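# Stack green block on blue octagon's peg, then release

## Task

Put the green block onto the peg that already carries the blue octagonal piece so that it sits on top of that piece, then move the robot clear so that in the final state no part of it is in contact with the board or with any piece.

## Robot and tools

Robot: two arms, left_arm and right_arm. Each carries an identical five-finger right hand (not mirrored), so hand axes and numbers mean the same on both. Calibrated bases in the scene frame: left_arm (-0.053, +0.643, +0.001) m, right_arm (-0.036, -0.547, -0.001) m. A floor post stands behind the arms and a camera stand sits between them just behind the bases; do not strike either.

Scene frame: origin at table-top height, halfway between the nominal bases; +x points out over the table, +y toward left_arm, +z up. Image sides do not match arm names. Positions are in metres, orientations as quat_wxyz.

Hand point: a point fixed to each palm, 0.15 m out from the wrist flange along the fingers and 0.05 m in front of the palm. Its +z runs along straightened fingers, +y out of the palm, +x across the palm away from the thumb. Straight fingers extend 0.06 to 0.07 m past it along +z, about 0.06 m behind it along -y. A bracket on the little-finger side of the wrist sticks out about 0.10 m across the palm and can collide. With the fingers level, the wrist may hang below the hand point (up to 0.13 m palm down, 0.25 m palm up).

One row = 28 numbers, each in [-1, 1], always for both arms: left_arm dx, dy, dz, rx, ry, rz; then left hand little, ring, middle, index, thumb_bend, thumb_turn, force_limit, speed; then the same 14 for right_arm. The six pose numbers are an offset (not a pose) from that arm's Hand target as it stood when the action or move began, along scene axes; 1.0 = 0.6 m of travel or 180 degrees of turn. rx, ry, rz form a single rotation vector, turned about the Hand target's position. Six zeros asks nothing new of that arm. Repeating an offset in a later call moves the arm further.

The eight hand numbers are absolute targets. Fingers and thumb_bend: -1 straight, +1 curled. thumb_turn: -1 beside the palm, +1 in front of it, facing the fingers. force_limit scales linearly from about 0 N (-1) to 10 N (+1) at the fingertip, 15 N for the two thumb motors. speed runs from near zero at -1 to full at +0.48 and above (full travel 0.49 s). There is no keep-as-is value: resend the last executed eight numbers for that hand; if none was ever sent, send its hand_measured six values plus hand_force_limit and hand_speed. With the thumb turned in, the hand can wrap objects roughly 0.035 to 0.065 m thick; thumb tip against index pad can pinch light things. For a gentle grip close at speed -0.94 or lower. To loosen, send targets more open than hand_measured.

Tools:
- execute_actions(actions, cameras): actions is a list of actions; each action is up to 15 rows, one per 1/30 s step; a short action holds its last row until step 15. Every row in an action is measured from the action's starting Hand target, not from the row before. Images return only if actions is empty or cameras names them.
- move(target, speed, blend, stop_force, zero, blocking, cameras): drives each hand point in a straight line. target is one 28-number row or a list of up to 15 rows; every row's offsets count from the same starting Hand targets. speed: m/s, 0.002 to 3.2, default 0.25 (turning up to twice that in rad/s); one value or one per target. blend: corner rounding in m, 0 (default) stops at each target. stop_force: N, 4 to 120, one value for both arms; an arm's path ends when it feels that much push against its motion, and it backs off to just before the push; with it, all rows must share the same hand numbers and blocking=false is not allowed. zero (with stop_force, default true) re-zeroes the force reading before the move. blocking=false returns after about 0.5 s while the move continues. Moves neither avoid obstacles nor the other arm; there is a 10 s cap. The result adds a move: line with the ending (done, off_target, moving, held, fault) and limits (paced = pose clipped, held = steps withheld). done means resting within 3 mm and 2 degrees, not that nothing was touched.
- wait(seconds 0 to 3600), stop(), zoom_image(camera, region [x0, y0, x1, y1] in pixels, at most 504 by 504, newest images only), show_instructions(), zero_wrist_force(arm), finished_scene(scene = 1).

Cameras: cam_head_left, cam_head_right, cam_high, cam_left_wrist, cam_right_wrist, all 896x504; pass ["all"] for all of them.

Results: per arm end_effector_position, end_effector_quat_wxyz, velocities (omitted when joints are still), Hand target (the last commanded pose after clipping, base for the next offsets), joint positions and torques, wrist force and torque in the hand's own axes, hand_measured, hand_stopped_by (moving, target, force, stalled, fault) and hand_load_n (fingertip load, positive pushing open; a lost grip shows as near 0). The hand often rests short of Hand target; send the missing distance as an offset if needed. Commanded orientation is clipped to within 32 degrees of the measured one each step.

Avoid: dropping parts even slightly, releasing a moving part, pieces leaving the table, fast impacts, and pressing past a firm contact (arms are stiff). A torque at a joint limit (elbow 141 N m, wrists 50.7 N m, shoulders 310 N m) or about 150 N outside force stops the arm for 10 s. Keep the arms from pressing on each other or gripping the other hand. Long holding or stretching heats motors: a warning at 70 °C, a brake stop at 85 °C. Finish with both hands open and clear of the board and pieces.

Each tool is called after "Call:" as name([rows], argument=value, ...), one row to a line, values as JSON.

Reference images:

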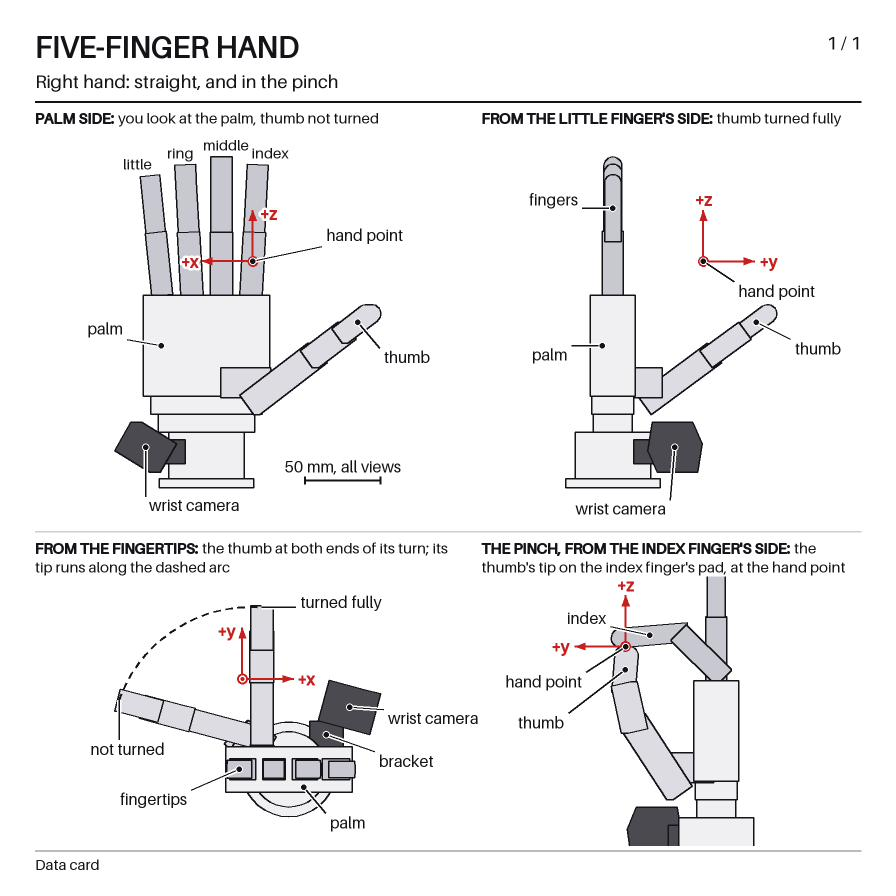

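## Session

Call:
execute_actions(actions=[])

Scene clock: 0.00 s.
left_arm: end_effector_position=(+0.5953, +0.6001, +0.3161) hand_measured=(-1.000, -1.000, -1.000, -1.000, -1.000, -1.000) hand_load_n=(+0.5, +0.0, +0.0, +0.0, +0.0, +0.0) hand_stopped_by=(target, target, target, target, target, target) hand_force_limit=0.00 hand_speed=-0.80 end_effector_quat_wxyz=(-0.222, -0.542, +0.750, +0.305) | right_arm: end_effector_position=(+0.6395, +0.0537, +0.1884) hand_measured=(-1.000, -1.000, -1.000, -1.000, -1.000, -1.000) hand_load_n=(+0.0, +0.0, +0.0, +0.0, +0.0, +0.0) hand_stopped_by=(target, target, target, target, target, target) hand_force_limit=0.00 hand_speed=-0.80 end_effector_quat_wxyz=(-0.116, +0.951, -0.253, +0.137)
Joint positions: left_arm=[-0.397 -0.814 1.258 1.9 1.608 -3.176] | right_arm=[0.554 -0.829 1.054 0.987 1.608 -3.651]
Joint velocities: within noise
Joint torques (N m): no reading
Wrist force (N): no reading
Wrist torque (N m): no reading
Wrist force, peak (N): no reading
Hand target: left_arm +0.5953, +0.6001, +0.3161; -0.222, -0.542, +0.750, +0.305 | right_arm +0.6395, +0.0537, +0.1884; -0.116, +0.951, -0.253, +0.137

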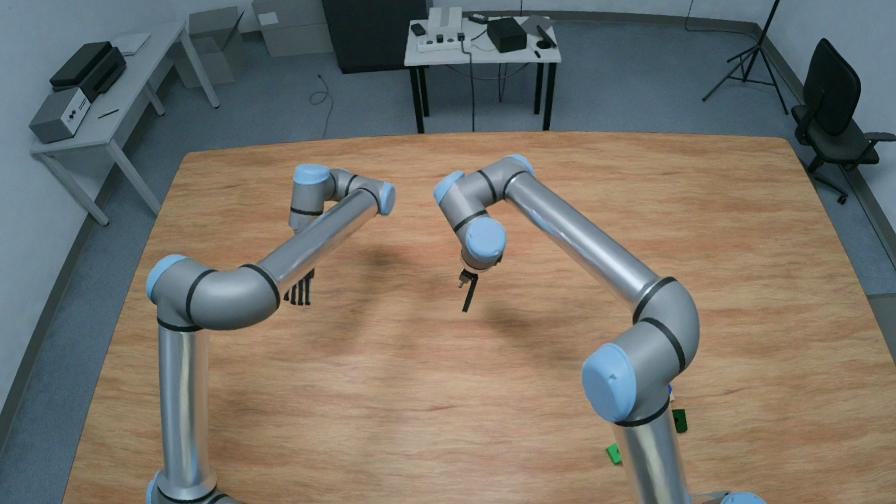

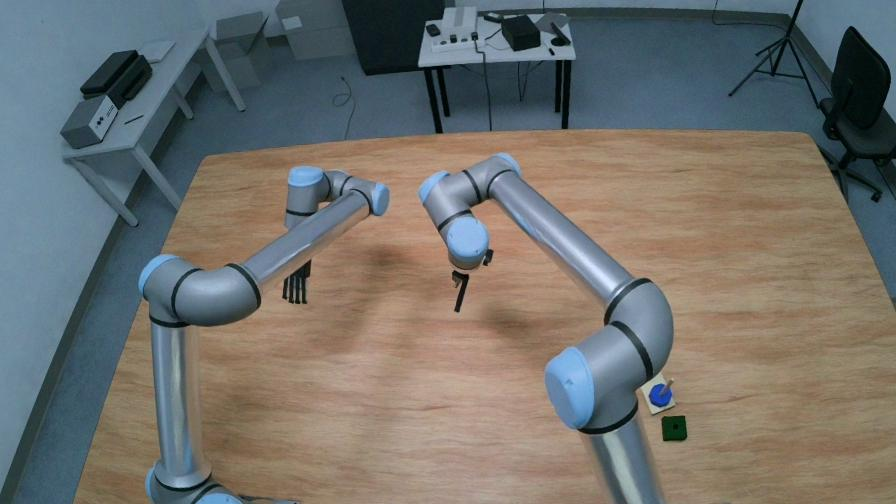

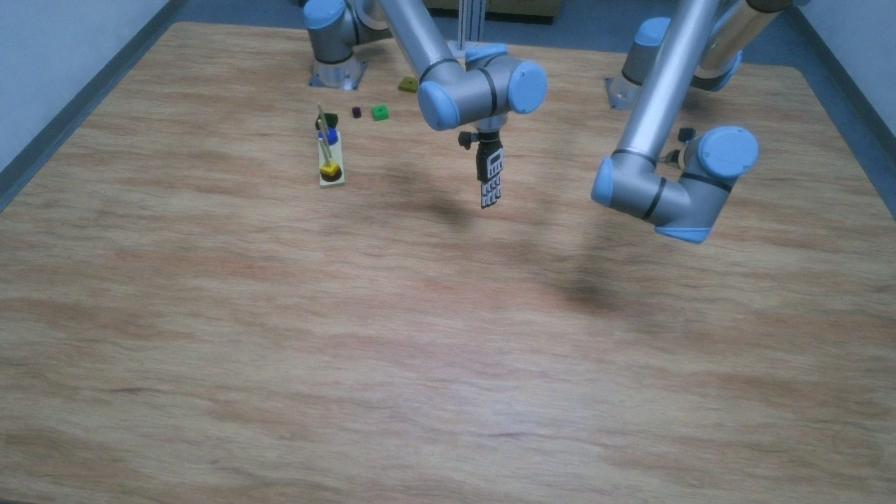

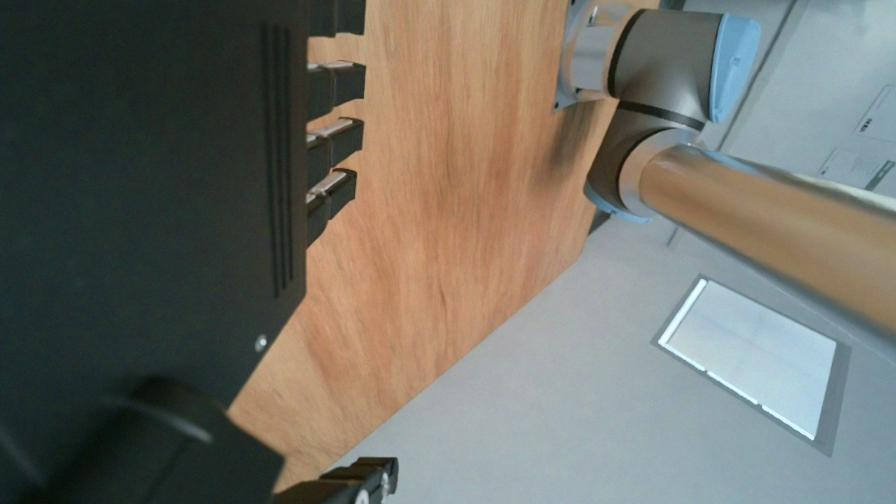

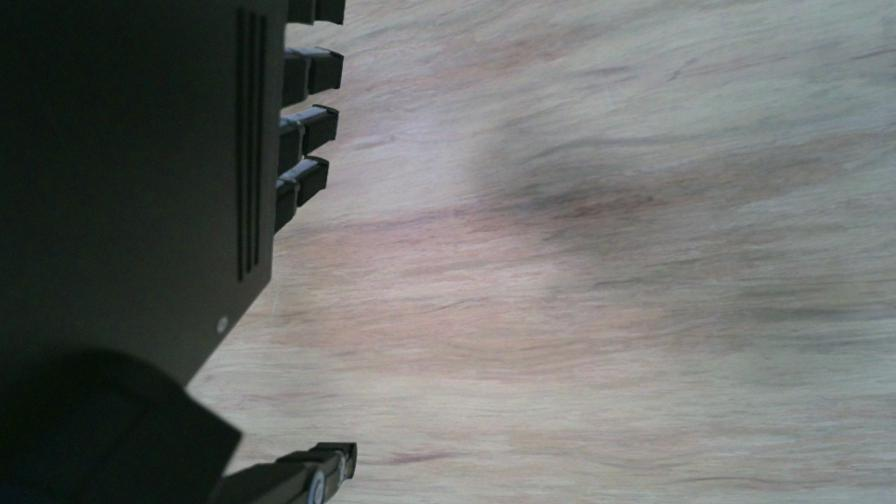

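Call:
zoom_image(camera="cam_high", region=[290, 60, 450, 200])

Call:
zoom_image(camera="cam_head_right", region=[540, 340, 740, 504])

Call:
zoom_image(camera="cam_head_left", region=[560, 340, 760, 504])

Scaled by 3.150 from the camera's image (finer frame: 1280x720).

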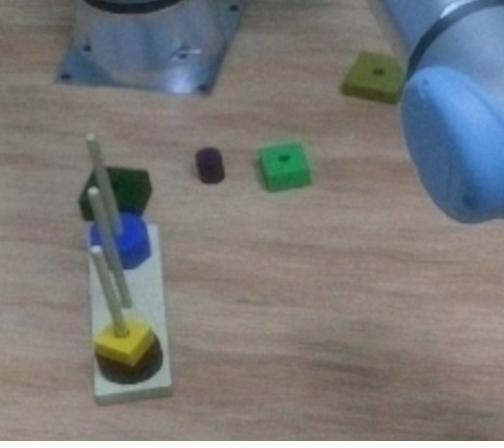

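Scaled by 2.520 from the camera's image (finer frame: 1280x720).

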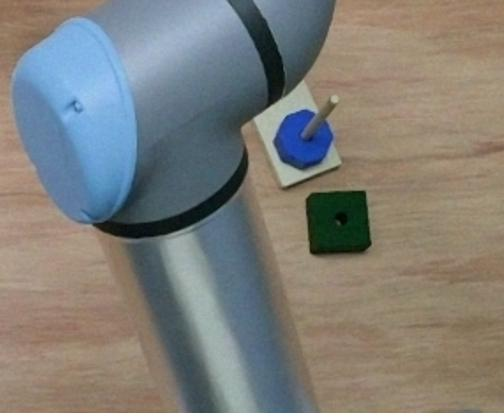

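Scaled by 2.520 from the camera's image (finer frame: 1280x720).

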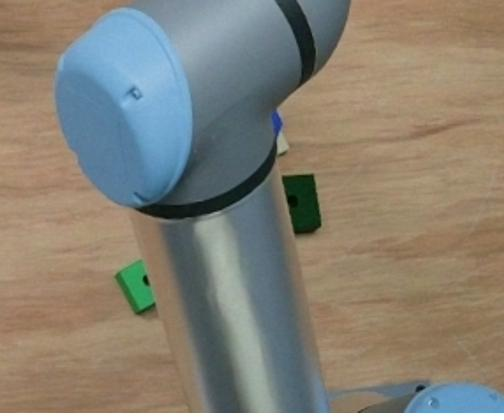

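Call:
move(target=[0,0,0,0,0,0,-1,-1,-1,-1,-1,-1,0,-0.8,-0.367,-0.45,0.267,0,0,0,-1,-1,-1,-1,-1,-1,0,-0.8], speed=0.3, cameras=["all"])

Scene clock: 113.70 s.
left_arm: end_effector_position=(+0.5953, +0.6001, +0.3161) hand_measured=(-1.000, -1.000, -1.000, -1.000, -1.000, -1.000) hand_load_n=(+0.0, +0.0, +0.0, +0.0, +0.0, +0.0) hand_stopped_by=(target, target, target, target, target, target) hand_force_limit=0.00 hand_speed=-0.80 end_effector_quat_wxyz=(-0.222, -0.542, +0.750, +0.305) | right_arm: end_effector_position=(+0.4193, -0.2162, +0.3486) hand_measured=(-1.000, -1.000, -1.000, -1.000, -1.000, -1.000) hand_load_n=(+0.0, +0.0, +0.0, +0.0, +0.0, +0.0) hand_stopped_by=(target, target, target, target, target, target) hand_force_limit=0.00 hand_speed=-0.80 end_effector_quat_wxyz=(-0.116, +0.951, -0.253, +0.137)
Joint positions: left_arm=[-0.397 -0.814 1.258 1.9 1.608 -3.176] | right_arm=[0.331 -1.474 1.695 0.991 1.529 -3.86]
Joint torques (N m): left_arm=[-2.52 -98.3 -35.36 3.81 -0.01 0.09] | right_arm=[-13.54 -59.89 -32.75 3.58 2.12 -0.08]
Wrist force (N): left_arm=[0.5 0.2 -0.2] | right_arm=[-0.4 -0.5 0.5]
Wrist torque (N m): left_arm=[0.04 -0.07 0.04] | right_arm=[-0.08 0.02 -0.15]
Wrist force, peak (N): left_arm=[1.1 0.1 0.6] | right_arm=[-0.1 -2.2 2.2]
Hand target: left_arm +0.5953, +0.6001, +0.3161; -0.222, -0.542, +0.750, +0.305 | right_arm +0.4193, -0.2163, +0.3486; -0.116, +0.951, -0.253, +0.137
Off the commanded pose: left_arm 0.000 m, 0 deg | right_arm 0.000 m, 0 deg.
move: done
cam_right_wrist: T_world_to_cam=[[-0.18852, -0.96171, -0.19894, -0.06173], [-0.96241, 0.14059, 0.23238, 0.35621], [-0.19551, 0.23527, -0.95206, 0.57974]] pos_world=[0.44453, -0.24584, 0.45689]

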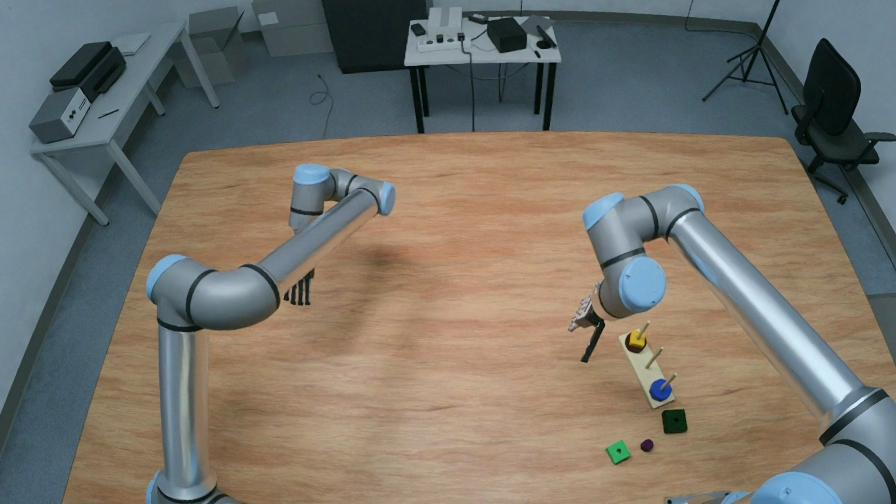

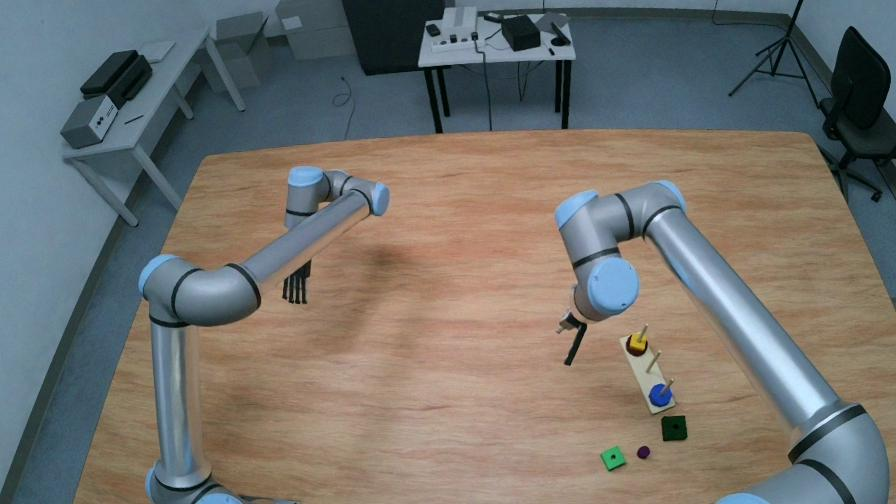

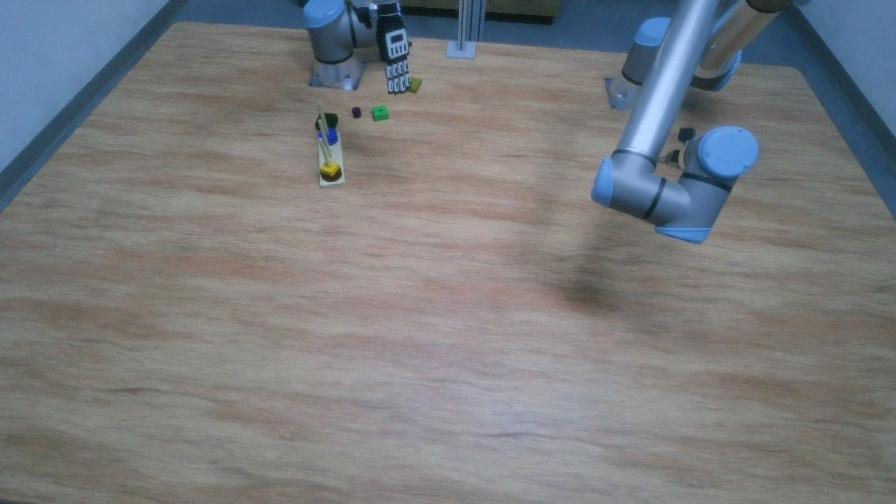

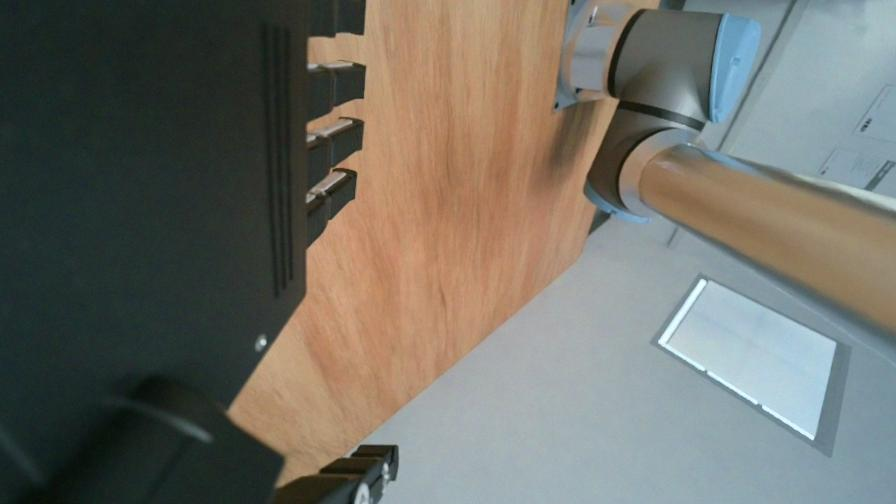

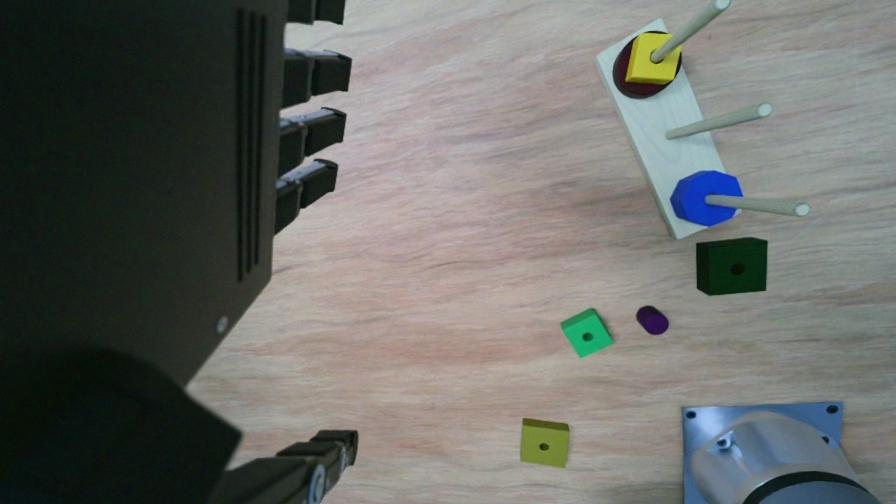

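Call:
zoom_image(camera="cam_right_wrist", region=[500, 150, 850, 400])

Call:
zoom_image(camera="cam_head_right", region=[580, 310, 720, 490])

Call:
zoom_image(camera="cam_head_left", region=[580, 310, 720, 490])

Call:
zoom_image(camera="cam_high", region=[290, 70, 430, 200])

Scaled by 1.440 from the camera's image (finer frame: 1280x720).

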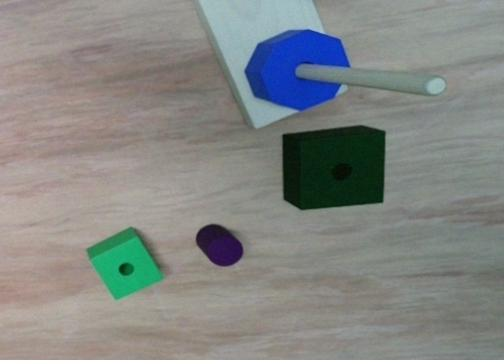

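Scaled by 2.800 from the camera's image (finer frame: 1280x720).

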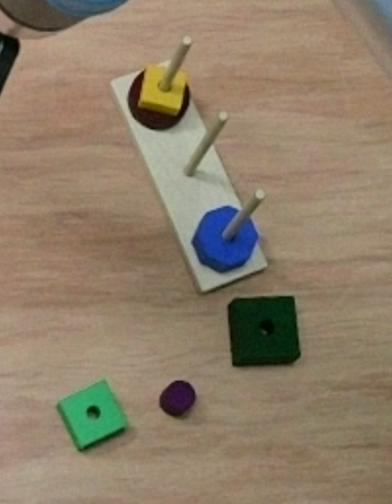

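Scaled by 2.800 from the camera's image (finer frame: 1280x720).

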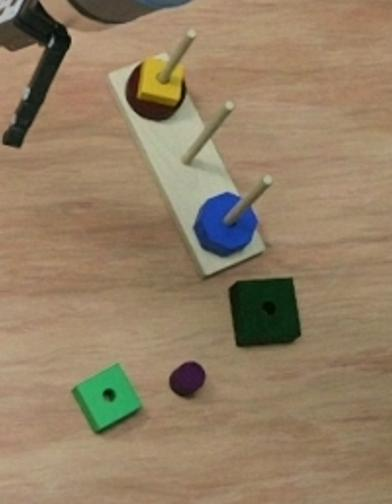

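Scaled by 3.600 from the camera's image (finer frame: 1280x720).

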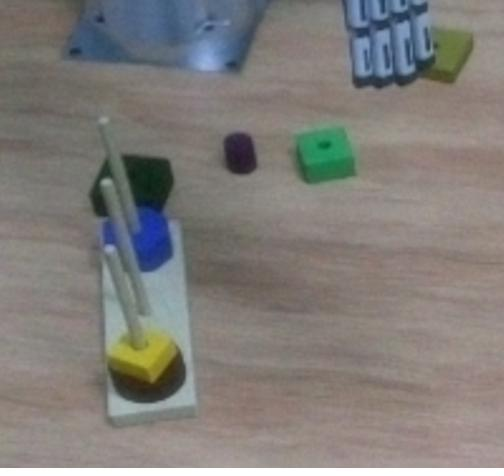

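Call:
move(target=[0,0,0,0,0,0,-1,-1,-1,-1,-1,-1,0,-0.8,0.218,-0.806,0,0.102,0.07,-0.0036,-1,-1,-1,-1,-1,-1,0,-0.8], speed=0.3, cameras=["cam_right_wrist","cam_head_right"])

Scene clock: 654.07 s.
left_arm: end_effector_position=(+0.5953, +0.6001, +0.3161) hand_measured=(-1.000, -1.000, -1.000, -1.000, -1.000, -1.000) hand_load_n=(+0.0, +0.0, +0.0, +0.0, +0.0, +0.0) hand_stopped_by=(target, target, target, target, target, target) hand_force_limit=0.00 hand_speed=-0.80 end_effector_quat_wxyz=(-0.222, -0.542, +0.750, +0.305) | right_arm: end_effector_position=(+0.5500, -0.6998, +0.3486) hand_measured=(-1.000, -1.000, -1.000, -1.000, -1.000, -1.000) hand_load_n=(+0.0, +0.0, +0.0, +0.0, +0.0, +0.0) hand_stopped_by=(target, target, target, target, target, target) hand_force_limit=0.00 hand_speed=-0.80 end_effector_quat_wxyz=(-0.237, +0.928, -0.288, -0.009)
Joint positions: left_arm=[-0.397 -0.814 1.258 1.9 1.608 -3.176] | right_arm=[-0.64 -1.224 1.529 1.458 1.13 -4.799]
Joint torques (N m): left_arm=[-1.7 -99.14 -35.16 4.03 0.11 -0.01] | right_arm=[-16.86 -46.36 -42.25 6.4 1.71 -1.37]
Wrist force (N): left_arm=[0.6 0.5 -0.2] | right_arm=[-0.8 -0.3 0.7]
Wrist torque (N m): left_arm=[0.09 -0.08 0.06] | right_arm=[-0.07 0.05 -0.16]
Wrist force, peak (N): left_arm=[0.9 0.8 -0.2] | right_arm=[-3.4 -2.8 1.0]
Hand target: left_arm +0.5953, +0.6001, +0.3161; -0.222, -0.542, +0.750, +0.305 | right_arm +0.5501, -0.6999, +0.3486; -0.237, +0.928, -0.288, -0.009
Off the commanded pose: left_arm 0.000 m, 0 deg | right_arm 0.000 m, 0 deg.
move: done
cam_right_wrist: T_world_to_cam=[[-0.27037, -0.855, -0.44257, -0.29753], [-0.88355, 0.03777, 0.46681, 0.35291], [-0.38241, 0.51724, -0.76565, 0.95428]] pos_world=[0.59629, -0.76132, 0.43423]
Images, in order (width x height): cam_head_right 896x504, cam_right_wrist 896x504.

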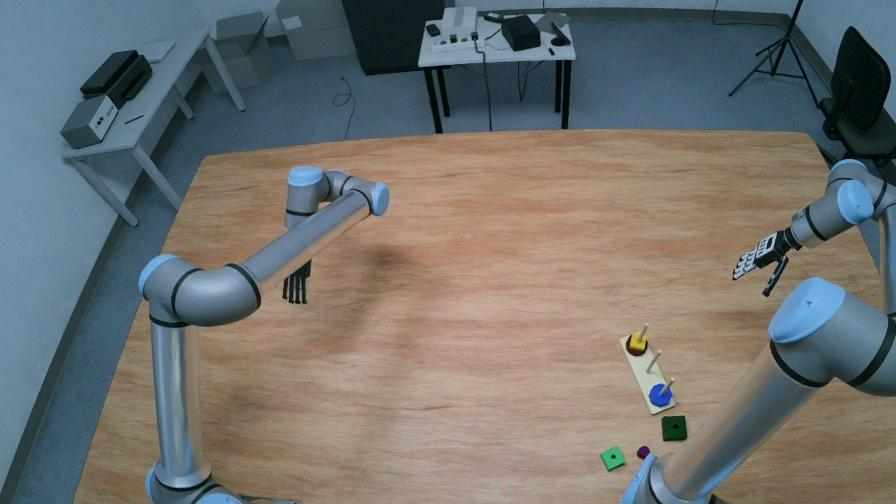

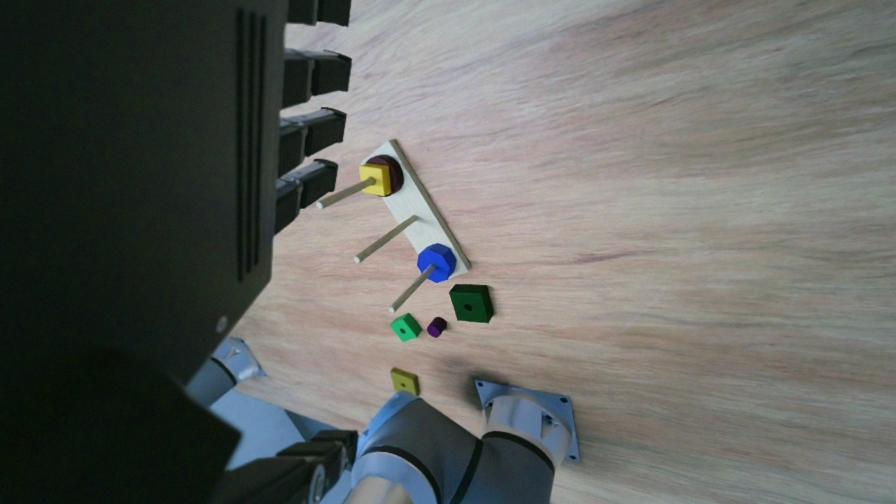

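Call:
zoom_image(camera="cam_right_wrist", region=[300, 130, 510, 350])

Call:
zoom_image(camera="cam_right_wrist", region=[370, 220, 510, 350])

Scaled by 2.291 from the camera's image (finer frame: 1280x720).

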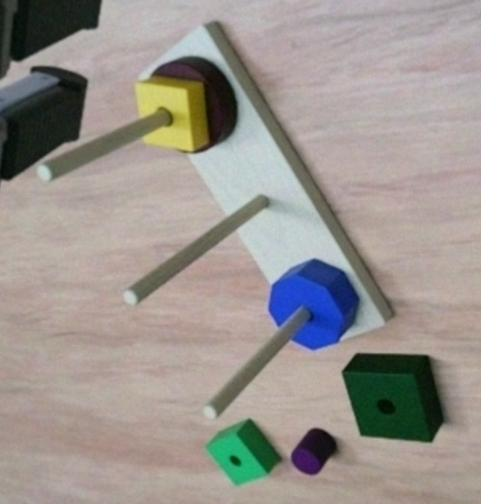

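Scaled by 3.600 from the camera's image (finer frame: 1280x720).

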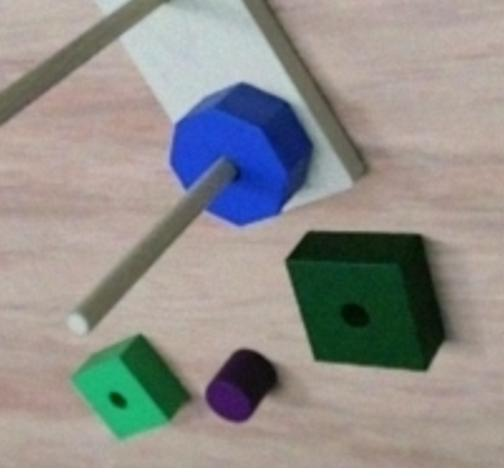

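Call:
move(target=[-0.325,-0.75,0.02,-0.5725,-0.1735,0.0645,-1,-1,-1,-1,-1,-1,0,-0.8,0,0,0,0,0,0,-1,-1,-1,-1,-1,-1,0,-0.8], speed=0.25, cameras=["cam_left_wrist","cam_head_left","cam_right_wrist"])

Scene clock: 723.93 s.
left_arm: end_effector_position=(+0.4003, +0.1501, +0.3281) hand_measured=(-1.000, -1.000, -1.000, -1.000, -1.000, -1.000) hand_load_n=(+0.0, +0.5, +0.0, +0.0, +0.0, +0.0) hand_stopped_by=(target, target, target, target, target, target) hand_force_limit=0.00 hand_speed=-0.80 end_effector_quat_wxyz=(-0.400, -0.283, +0.680, -0.546) | right_arm: end_effector_position=(+0.5501, -0.6999, +0.3486) hand_measured=(-1.000, -1.000, -1.000, -1.000, -1.000, -1.000) hand_load_n=(+0.0, +0.0, +0.0, +0.0, +0.0, +0.0) hand_stopped_by=(target, target, target, target, target, target) hand_force_limit=0.00 hand_speed=-0.80 end_effector_quat_wxyz=(-0.237, +0.928, -0.288, -0.009)
Joint positions: left_arm=[-0.746 -1.424 1.899 -0.295 2.655 -4.008] | right_arm=[-0.64 -1.224 1.529 1.458 1.13 -4.8]
Joint torques (N m): left_arm=[-3.62 -59.24 -43.57 -1.74 0.34 -2.31] | right_arm=[-12.5 -45.41 -43.64 6.43 1.88 -1.72]
Wrist force (N): left_arm=[0.4 1.3 -1.1] | right_arm=[-0.8 -0.5 0.9]
Wrist torque (N m): left_arm=[0.13 -0.05 -0.02] | right_arm=[-0.11 0.05 -0.17]
Wrist force, peak (N): left_arm=[0.2 1.9 -0.8] | right_arm=[-0.9 -0.4 1.2]
Hand target: left_arm +0.4003, +0.1501, +0.3281; -0.400, -0.283, +0.680, -0.546 | right_arm +0.5501, -0.6999, +0.3486; -0.237, +0.928, -0.288, -0.009
Off the commanded pose: left_arm 0.000 m, 0 deg | right_arm 0.000 m, 0 deg.
move: done
cam_left_wrist: T_world_to_cam=[[-0.92078, 0.21748, -0.32384, 0.44924], [0.38992, 0.48865, -0.7805, 0.02724], [-0.0115, -0.84494, -0.53474, 0.42243]] pos_world=[0.40789, 0.24591, 0.39263]
cam_right_wrist: T_world_to_cam=[[-0.27038, -0.85499, -0.44258, -0.2976], [-0.8835, 0.0377, 0.46692, 0.35278], [-0.38253, 0.51726, -0.76558, 0.95439]] pos_world=[0.59629, -0.76142, 0.43423]
Images, in order (width x height): cam_head_left 896x504, cam_left_wrist 896x504, cam_right_wrist 896x504.

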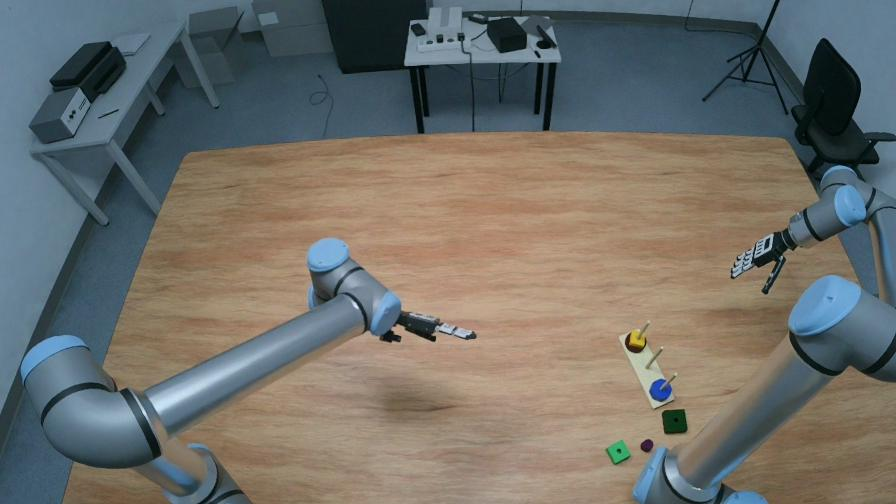

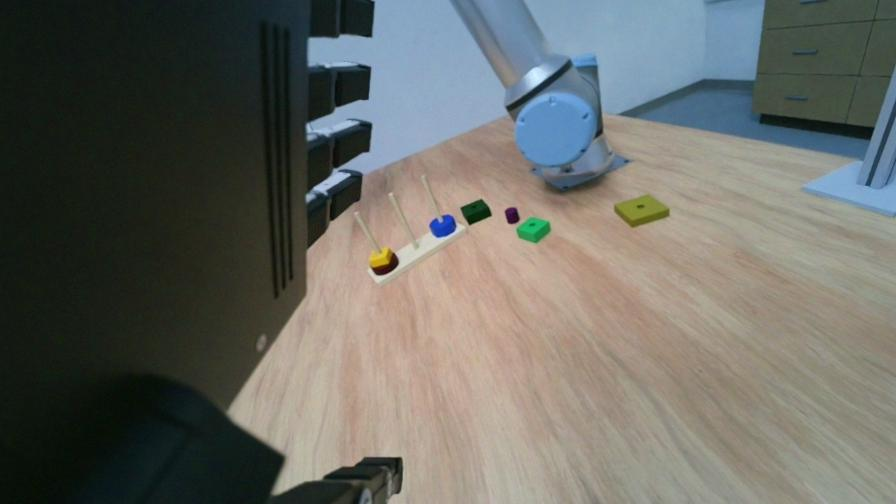

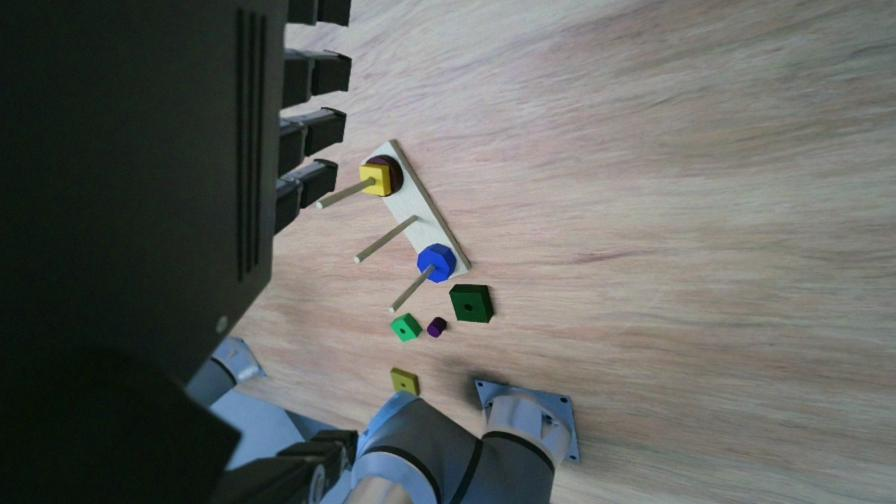

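Call:
move(target=[-0.292,-0.692,-0.33,0,0,0,-1,-1,-1,-1,-1,-1,0,-0.8,0,0,0,0,0,0,-1,-1,-1,-1,-1,-1,0,-0.8], speed=0.25, cameras=["cam_left_wrist","cam_head_left","cam_right_wrist"])

Scene clock: 743.80 s.
left_arm: end_effector_position=(+0.2251, -0.2651, +0.1302) hand_measured=(-1.000, -1.000, -1.000, -1.000, -1.000, -1.000) hand_load_n=(+0.0, -0.5, +0.0, +0.0, +0.0, -0.5) hand_stopped_by=(target, target, target, target, target, target) hand_force_limit=0.00 hand_speed=-0.80 end_effector_quat_wxyz=(-0.400, -0.283, +0.680, -0.546) | right_arm: end_effector_position=(+0.5501, -0.6999, +0.3486) hand_measured=(-1.000, -1.000, -1.000, -1.000, -1.000, -1.000) hand_load_n=(+0.0, +0.0, +0.0, -0.5, +0.0, -0.5) hand_stopped_by=(target, target, target, target, target, target) hand_force_limit=0.00 hand_speed=-0.80 end_effector_quat_wxyz=(-0.237, +0.928, -0.288, -0.009)
Joint positions: left_arm=[-1.317 -1.021 1.735 -0.618 2.089 -4.12] | right_arm=[-0.64 -1.224 1.529 1.458 1.13 -4.8]
Joint torques (N m): left_arm=[-12.48 -75.53 -27.99 0.49 -0.44 2.01] | right_arm=[-14.58 -43.17 -44.82 6.01 1.77 -1.38]
Wrist force (N): left_arm=[-0.1 0.6 -0.8] | right_arm=[-1.0 -0.5 1.0]
Wrist torque (N m): left_arm=[-0.04 0.04 0.17] | right_arm=[-0.12 0.07 -0.18]
Wrist force, peak (N): left_arm=[0.9 -0.3 -3.3] | right_arm=[-0.7 -0.6 1.2]
Hand target: left_arm +0.2251, -0.2651, +0.1301; -0.400, -0.283, +0.680, -0.546 | right_arm +0.5501, -0.6999, +0.3486; -0.237, +0.928, -0.288, -0.009
Off the commanded pose: left_arm 0.000 m, 0 deg | right_arm 0.000 m, 0 deg.
move: done
cam_left_wrist: T_world_to_cam=[[-0.92082, 0.21743, -0.32374, 0.31411], [0.38981, 0.48868, -0.78054, 0.14402], [-0.0115, -0.84494, -0.53474, -0.03623]] pos_world=[0.23269, -0.16929, 0.19473]
cam_right_wrist: T_world_to_cam=[[-0.27038, -0.85499, -0.44258, -0.2976], [-0.8835, 0.0377, 0.46692, 0.35278], [-0.38253, 0.51726, -0.76558, 0.95439]] pos_world=[0.59629, -0.76142, 0.43423]
Images, in order (width x height): cam_head_left 896x504, cam_left_wrist 896x504, cam_right_wrist 896x504.

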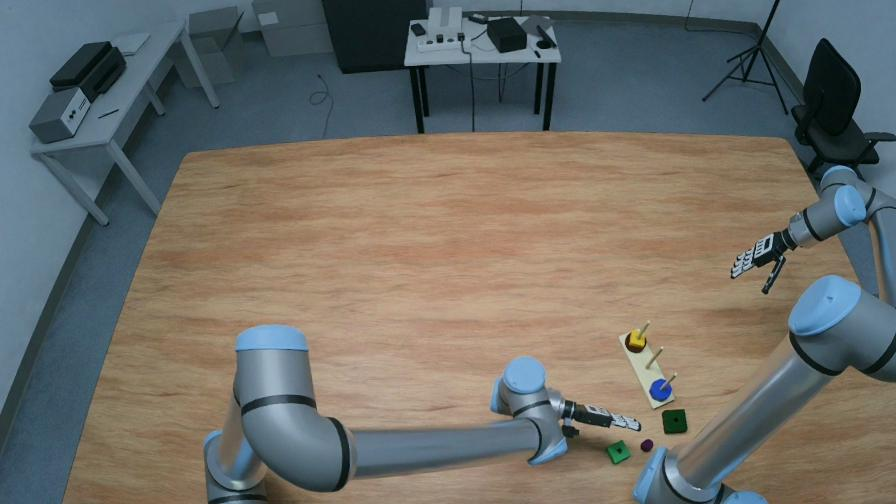

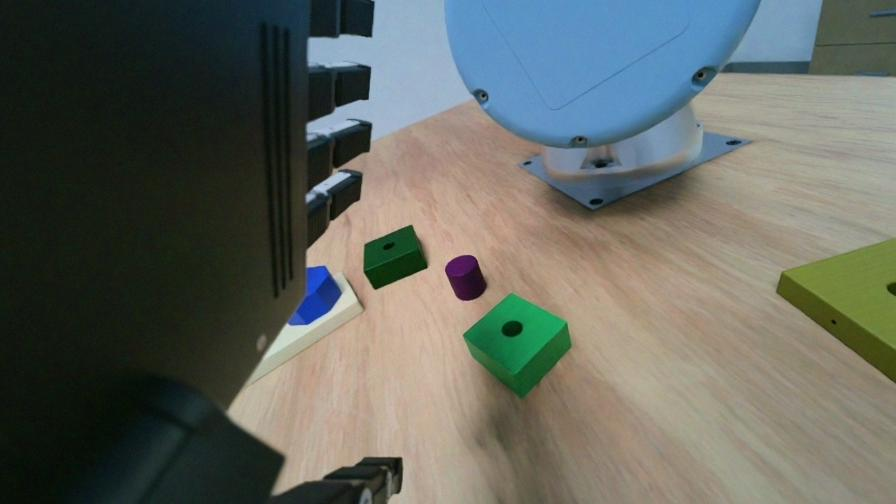

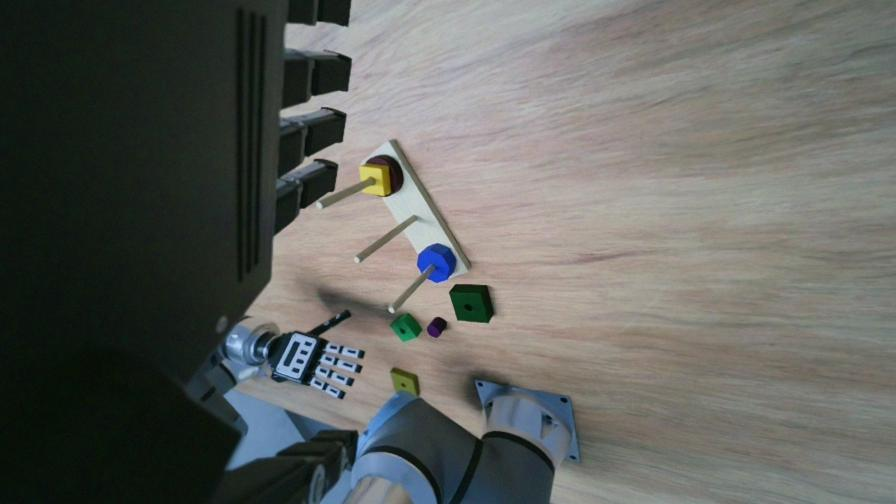

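Call:
zoom_image(camera="cam_left_wrist", region=[430, 270, 600, 410])

Call:
zoom_image(camera="cam_left_wrist", region=[230, 200, 480, 400])

Scaled by 2.965 from the camera's image (finer frame: 1280x720).

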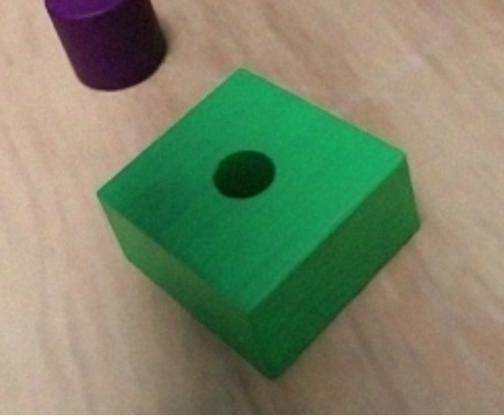

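Scaled by 2.016 from the camera's image (finer frame: 1280x720).

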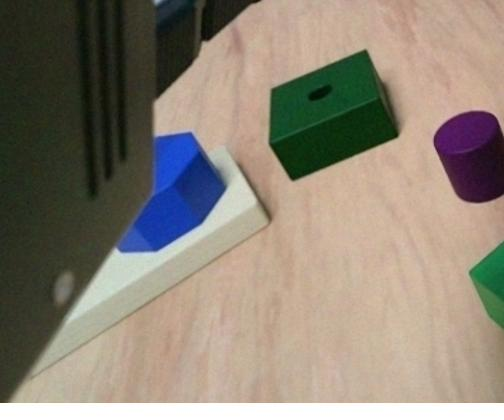

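Call:
move(target=[-0.0032,-0.0933,-0.0752,0,0,0.0222,-1,-1,-1,-0.3,-1,1,-0.4,-0.2,0,0,0,0,0,0,-1,-1,-1,-1,-1,-1,0,-0.8], speed=0.1, cameras=["cam_left_wrist","cam_head_left","cam_right_wrist","cam_head_right"])

Scene clock: 831.20 s.
left_arm: end_effector_position=(+0.2231, -0.3211, +0.0850) hand_measured=(-1.000, -1.000, -1.000, -0.300, -1.000, +1.000) hand_load_n=(+0.0, +0.0, +0.0, +0.0, +0.0, +0.0) hand_stopped_by=(target, target, target, target, target, target) hand_force_limit=-0.40 hand_speed=-0.20 end_effector_quat_wxyz=(-0.380, -0.306, +0.669, -0.560) | right_arm: end_effector_position=(+0.5501, -0.6999, +0.3486) hand_measured=(-1.000, -1.000, -1.000, -1.000, -1.000, -1.000) hand_load_n=(+0.0, +0.0, +0.0, +0.0, +0.0, +0.0) hand_stopped_by=(target, target, target, target, target, target) hand_force_limit=0.00 hand_speed=-0.80 end_effector_quat_wxyz=(-0.237, +0.928, -0.288, -0.009)
Joint positions: left_arm=[-1.359 -0.928 1.673 -0.654 1.978 -4.131] | right_arm=[-0.64 -1.224 1.529 1.458 1.13 -4.8]
Joint torques (N m): left_arm=[14.28 -78.71 -19.69 0.4 -0.97 2.44] | right_arm=[-14.92 -44.26 -43.61 6.15 1.65 -1.88]
Wrist force (N): left_arm=[-0.4 1.0 -0.6] | right_arm=[-0.6 -0.4 0.9]
Wrist torque (N m): left_arm=[-0.01 0.10 0.16] | right_arm=[-0.11 0.01 -0.15]
Wrist force, peak (N): left_arm=[-0.9 1.9 0.6] | right_arm=[-1.0 -0.7 1.0]
Hand target: left_arm +0.2232, -0.3211, +0.0850; -0.380, -0.306, +0.669, -0.560 | right_arm +0.5501, -0.6999, +0.3486; -0.237, +0.928, -0.288, -0.009
Off the commanded pose: left_arm 0.000 m, 0 deg | right_arm 0.000 m, 0 deg.
move: done
cam_left_wrist: T_world_to_cam=[[-0.93372, 0.15274, -0.32378, 0.29201], [0.35485, 0.51465, -0.78053, 0.15299], [0.04742, -0.84369, -0.53474, -0.12048]] pos_world=[0.22408, -0.22498, 0.14953]
cam_right_wrist: T_world_to_cam=[[-0.27038, -0.85499, -0.44258, -0.2976], [-0.8835, 0.0377, 0.46692, 0.35278], [-0.38253, 0.51726, -0.76558, 0.95439]] pos_world=[0.59629, -0.76142, 0.43423]
Images, in order (width x height): cam_head_left 896x504, cam_head_right 896x504, cam_left_wrist 896x504, cam_right_wrist 896x504.

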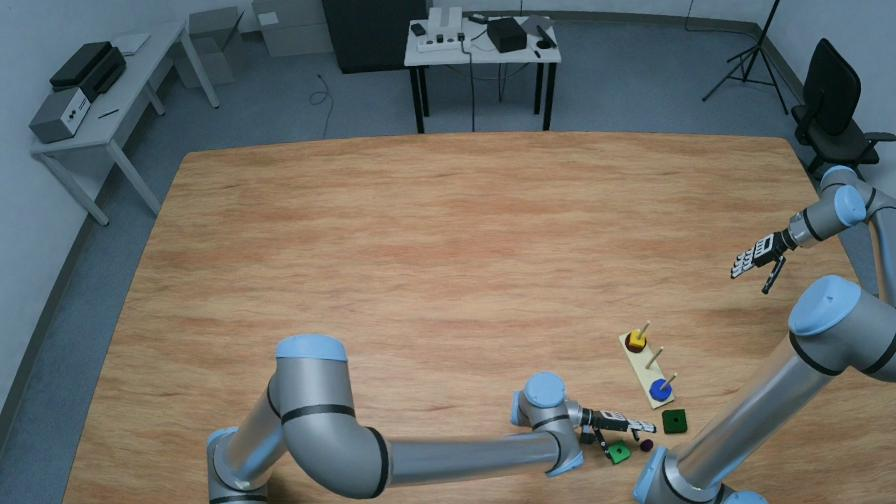

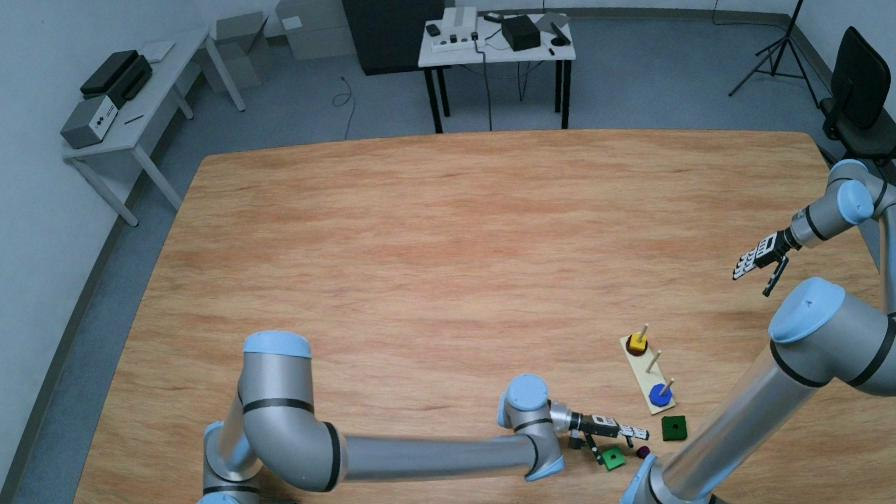

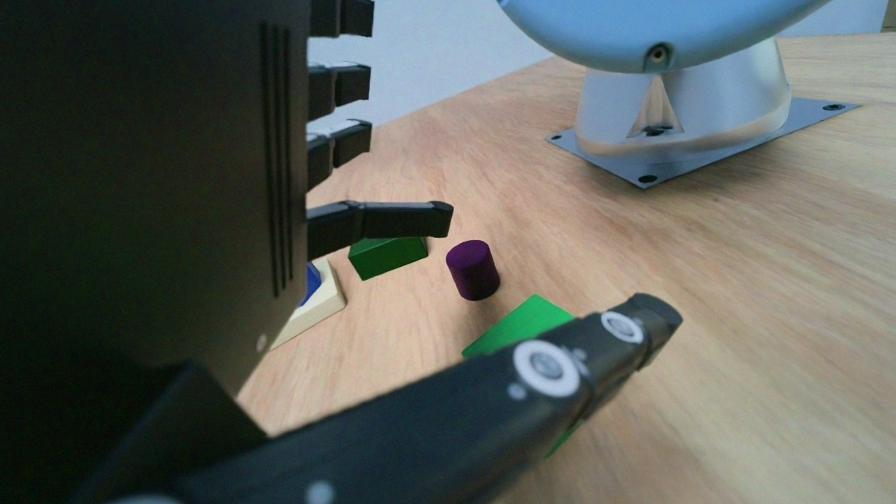

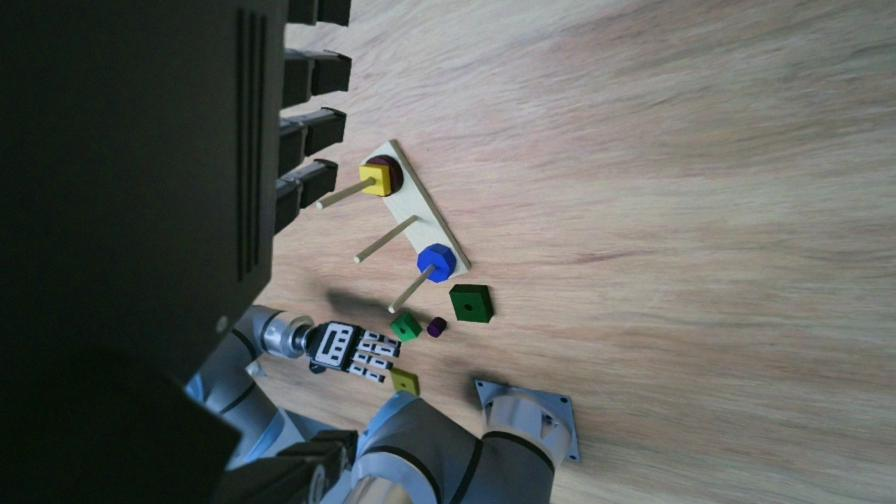

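Call:
zoom_image(camera="cam_left_wrist", region=[330, 180, 700, 400])

Call:
zoom_image(camera="cam_head_left", region=[560, 390, 680, 480])

Scaled by 1.362 from the camera's image (finer frame: 1280x720).

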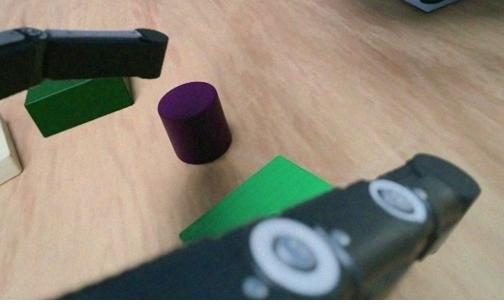

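Scaled by 4.200 from the camera's image (finer frame: 1280x720).

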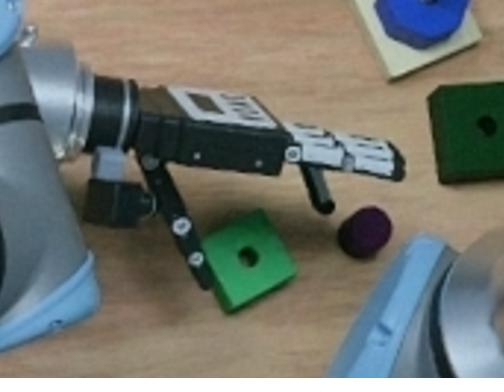

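Call:
zoom_image(camera="cam_head_right", region=[560, 390, 680, 480])

Scaled by 4.200 from the camera's image (finer frame: 1280x720).

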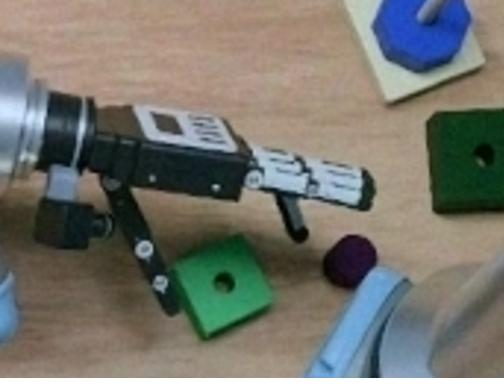

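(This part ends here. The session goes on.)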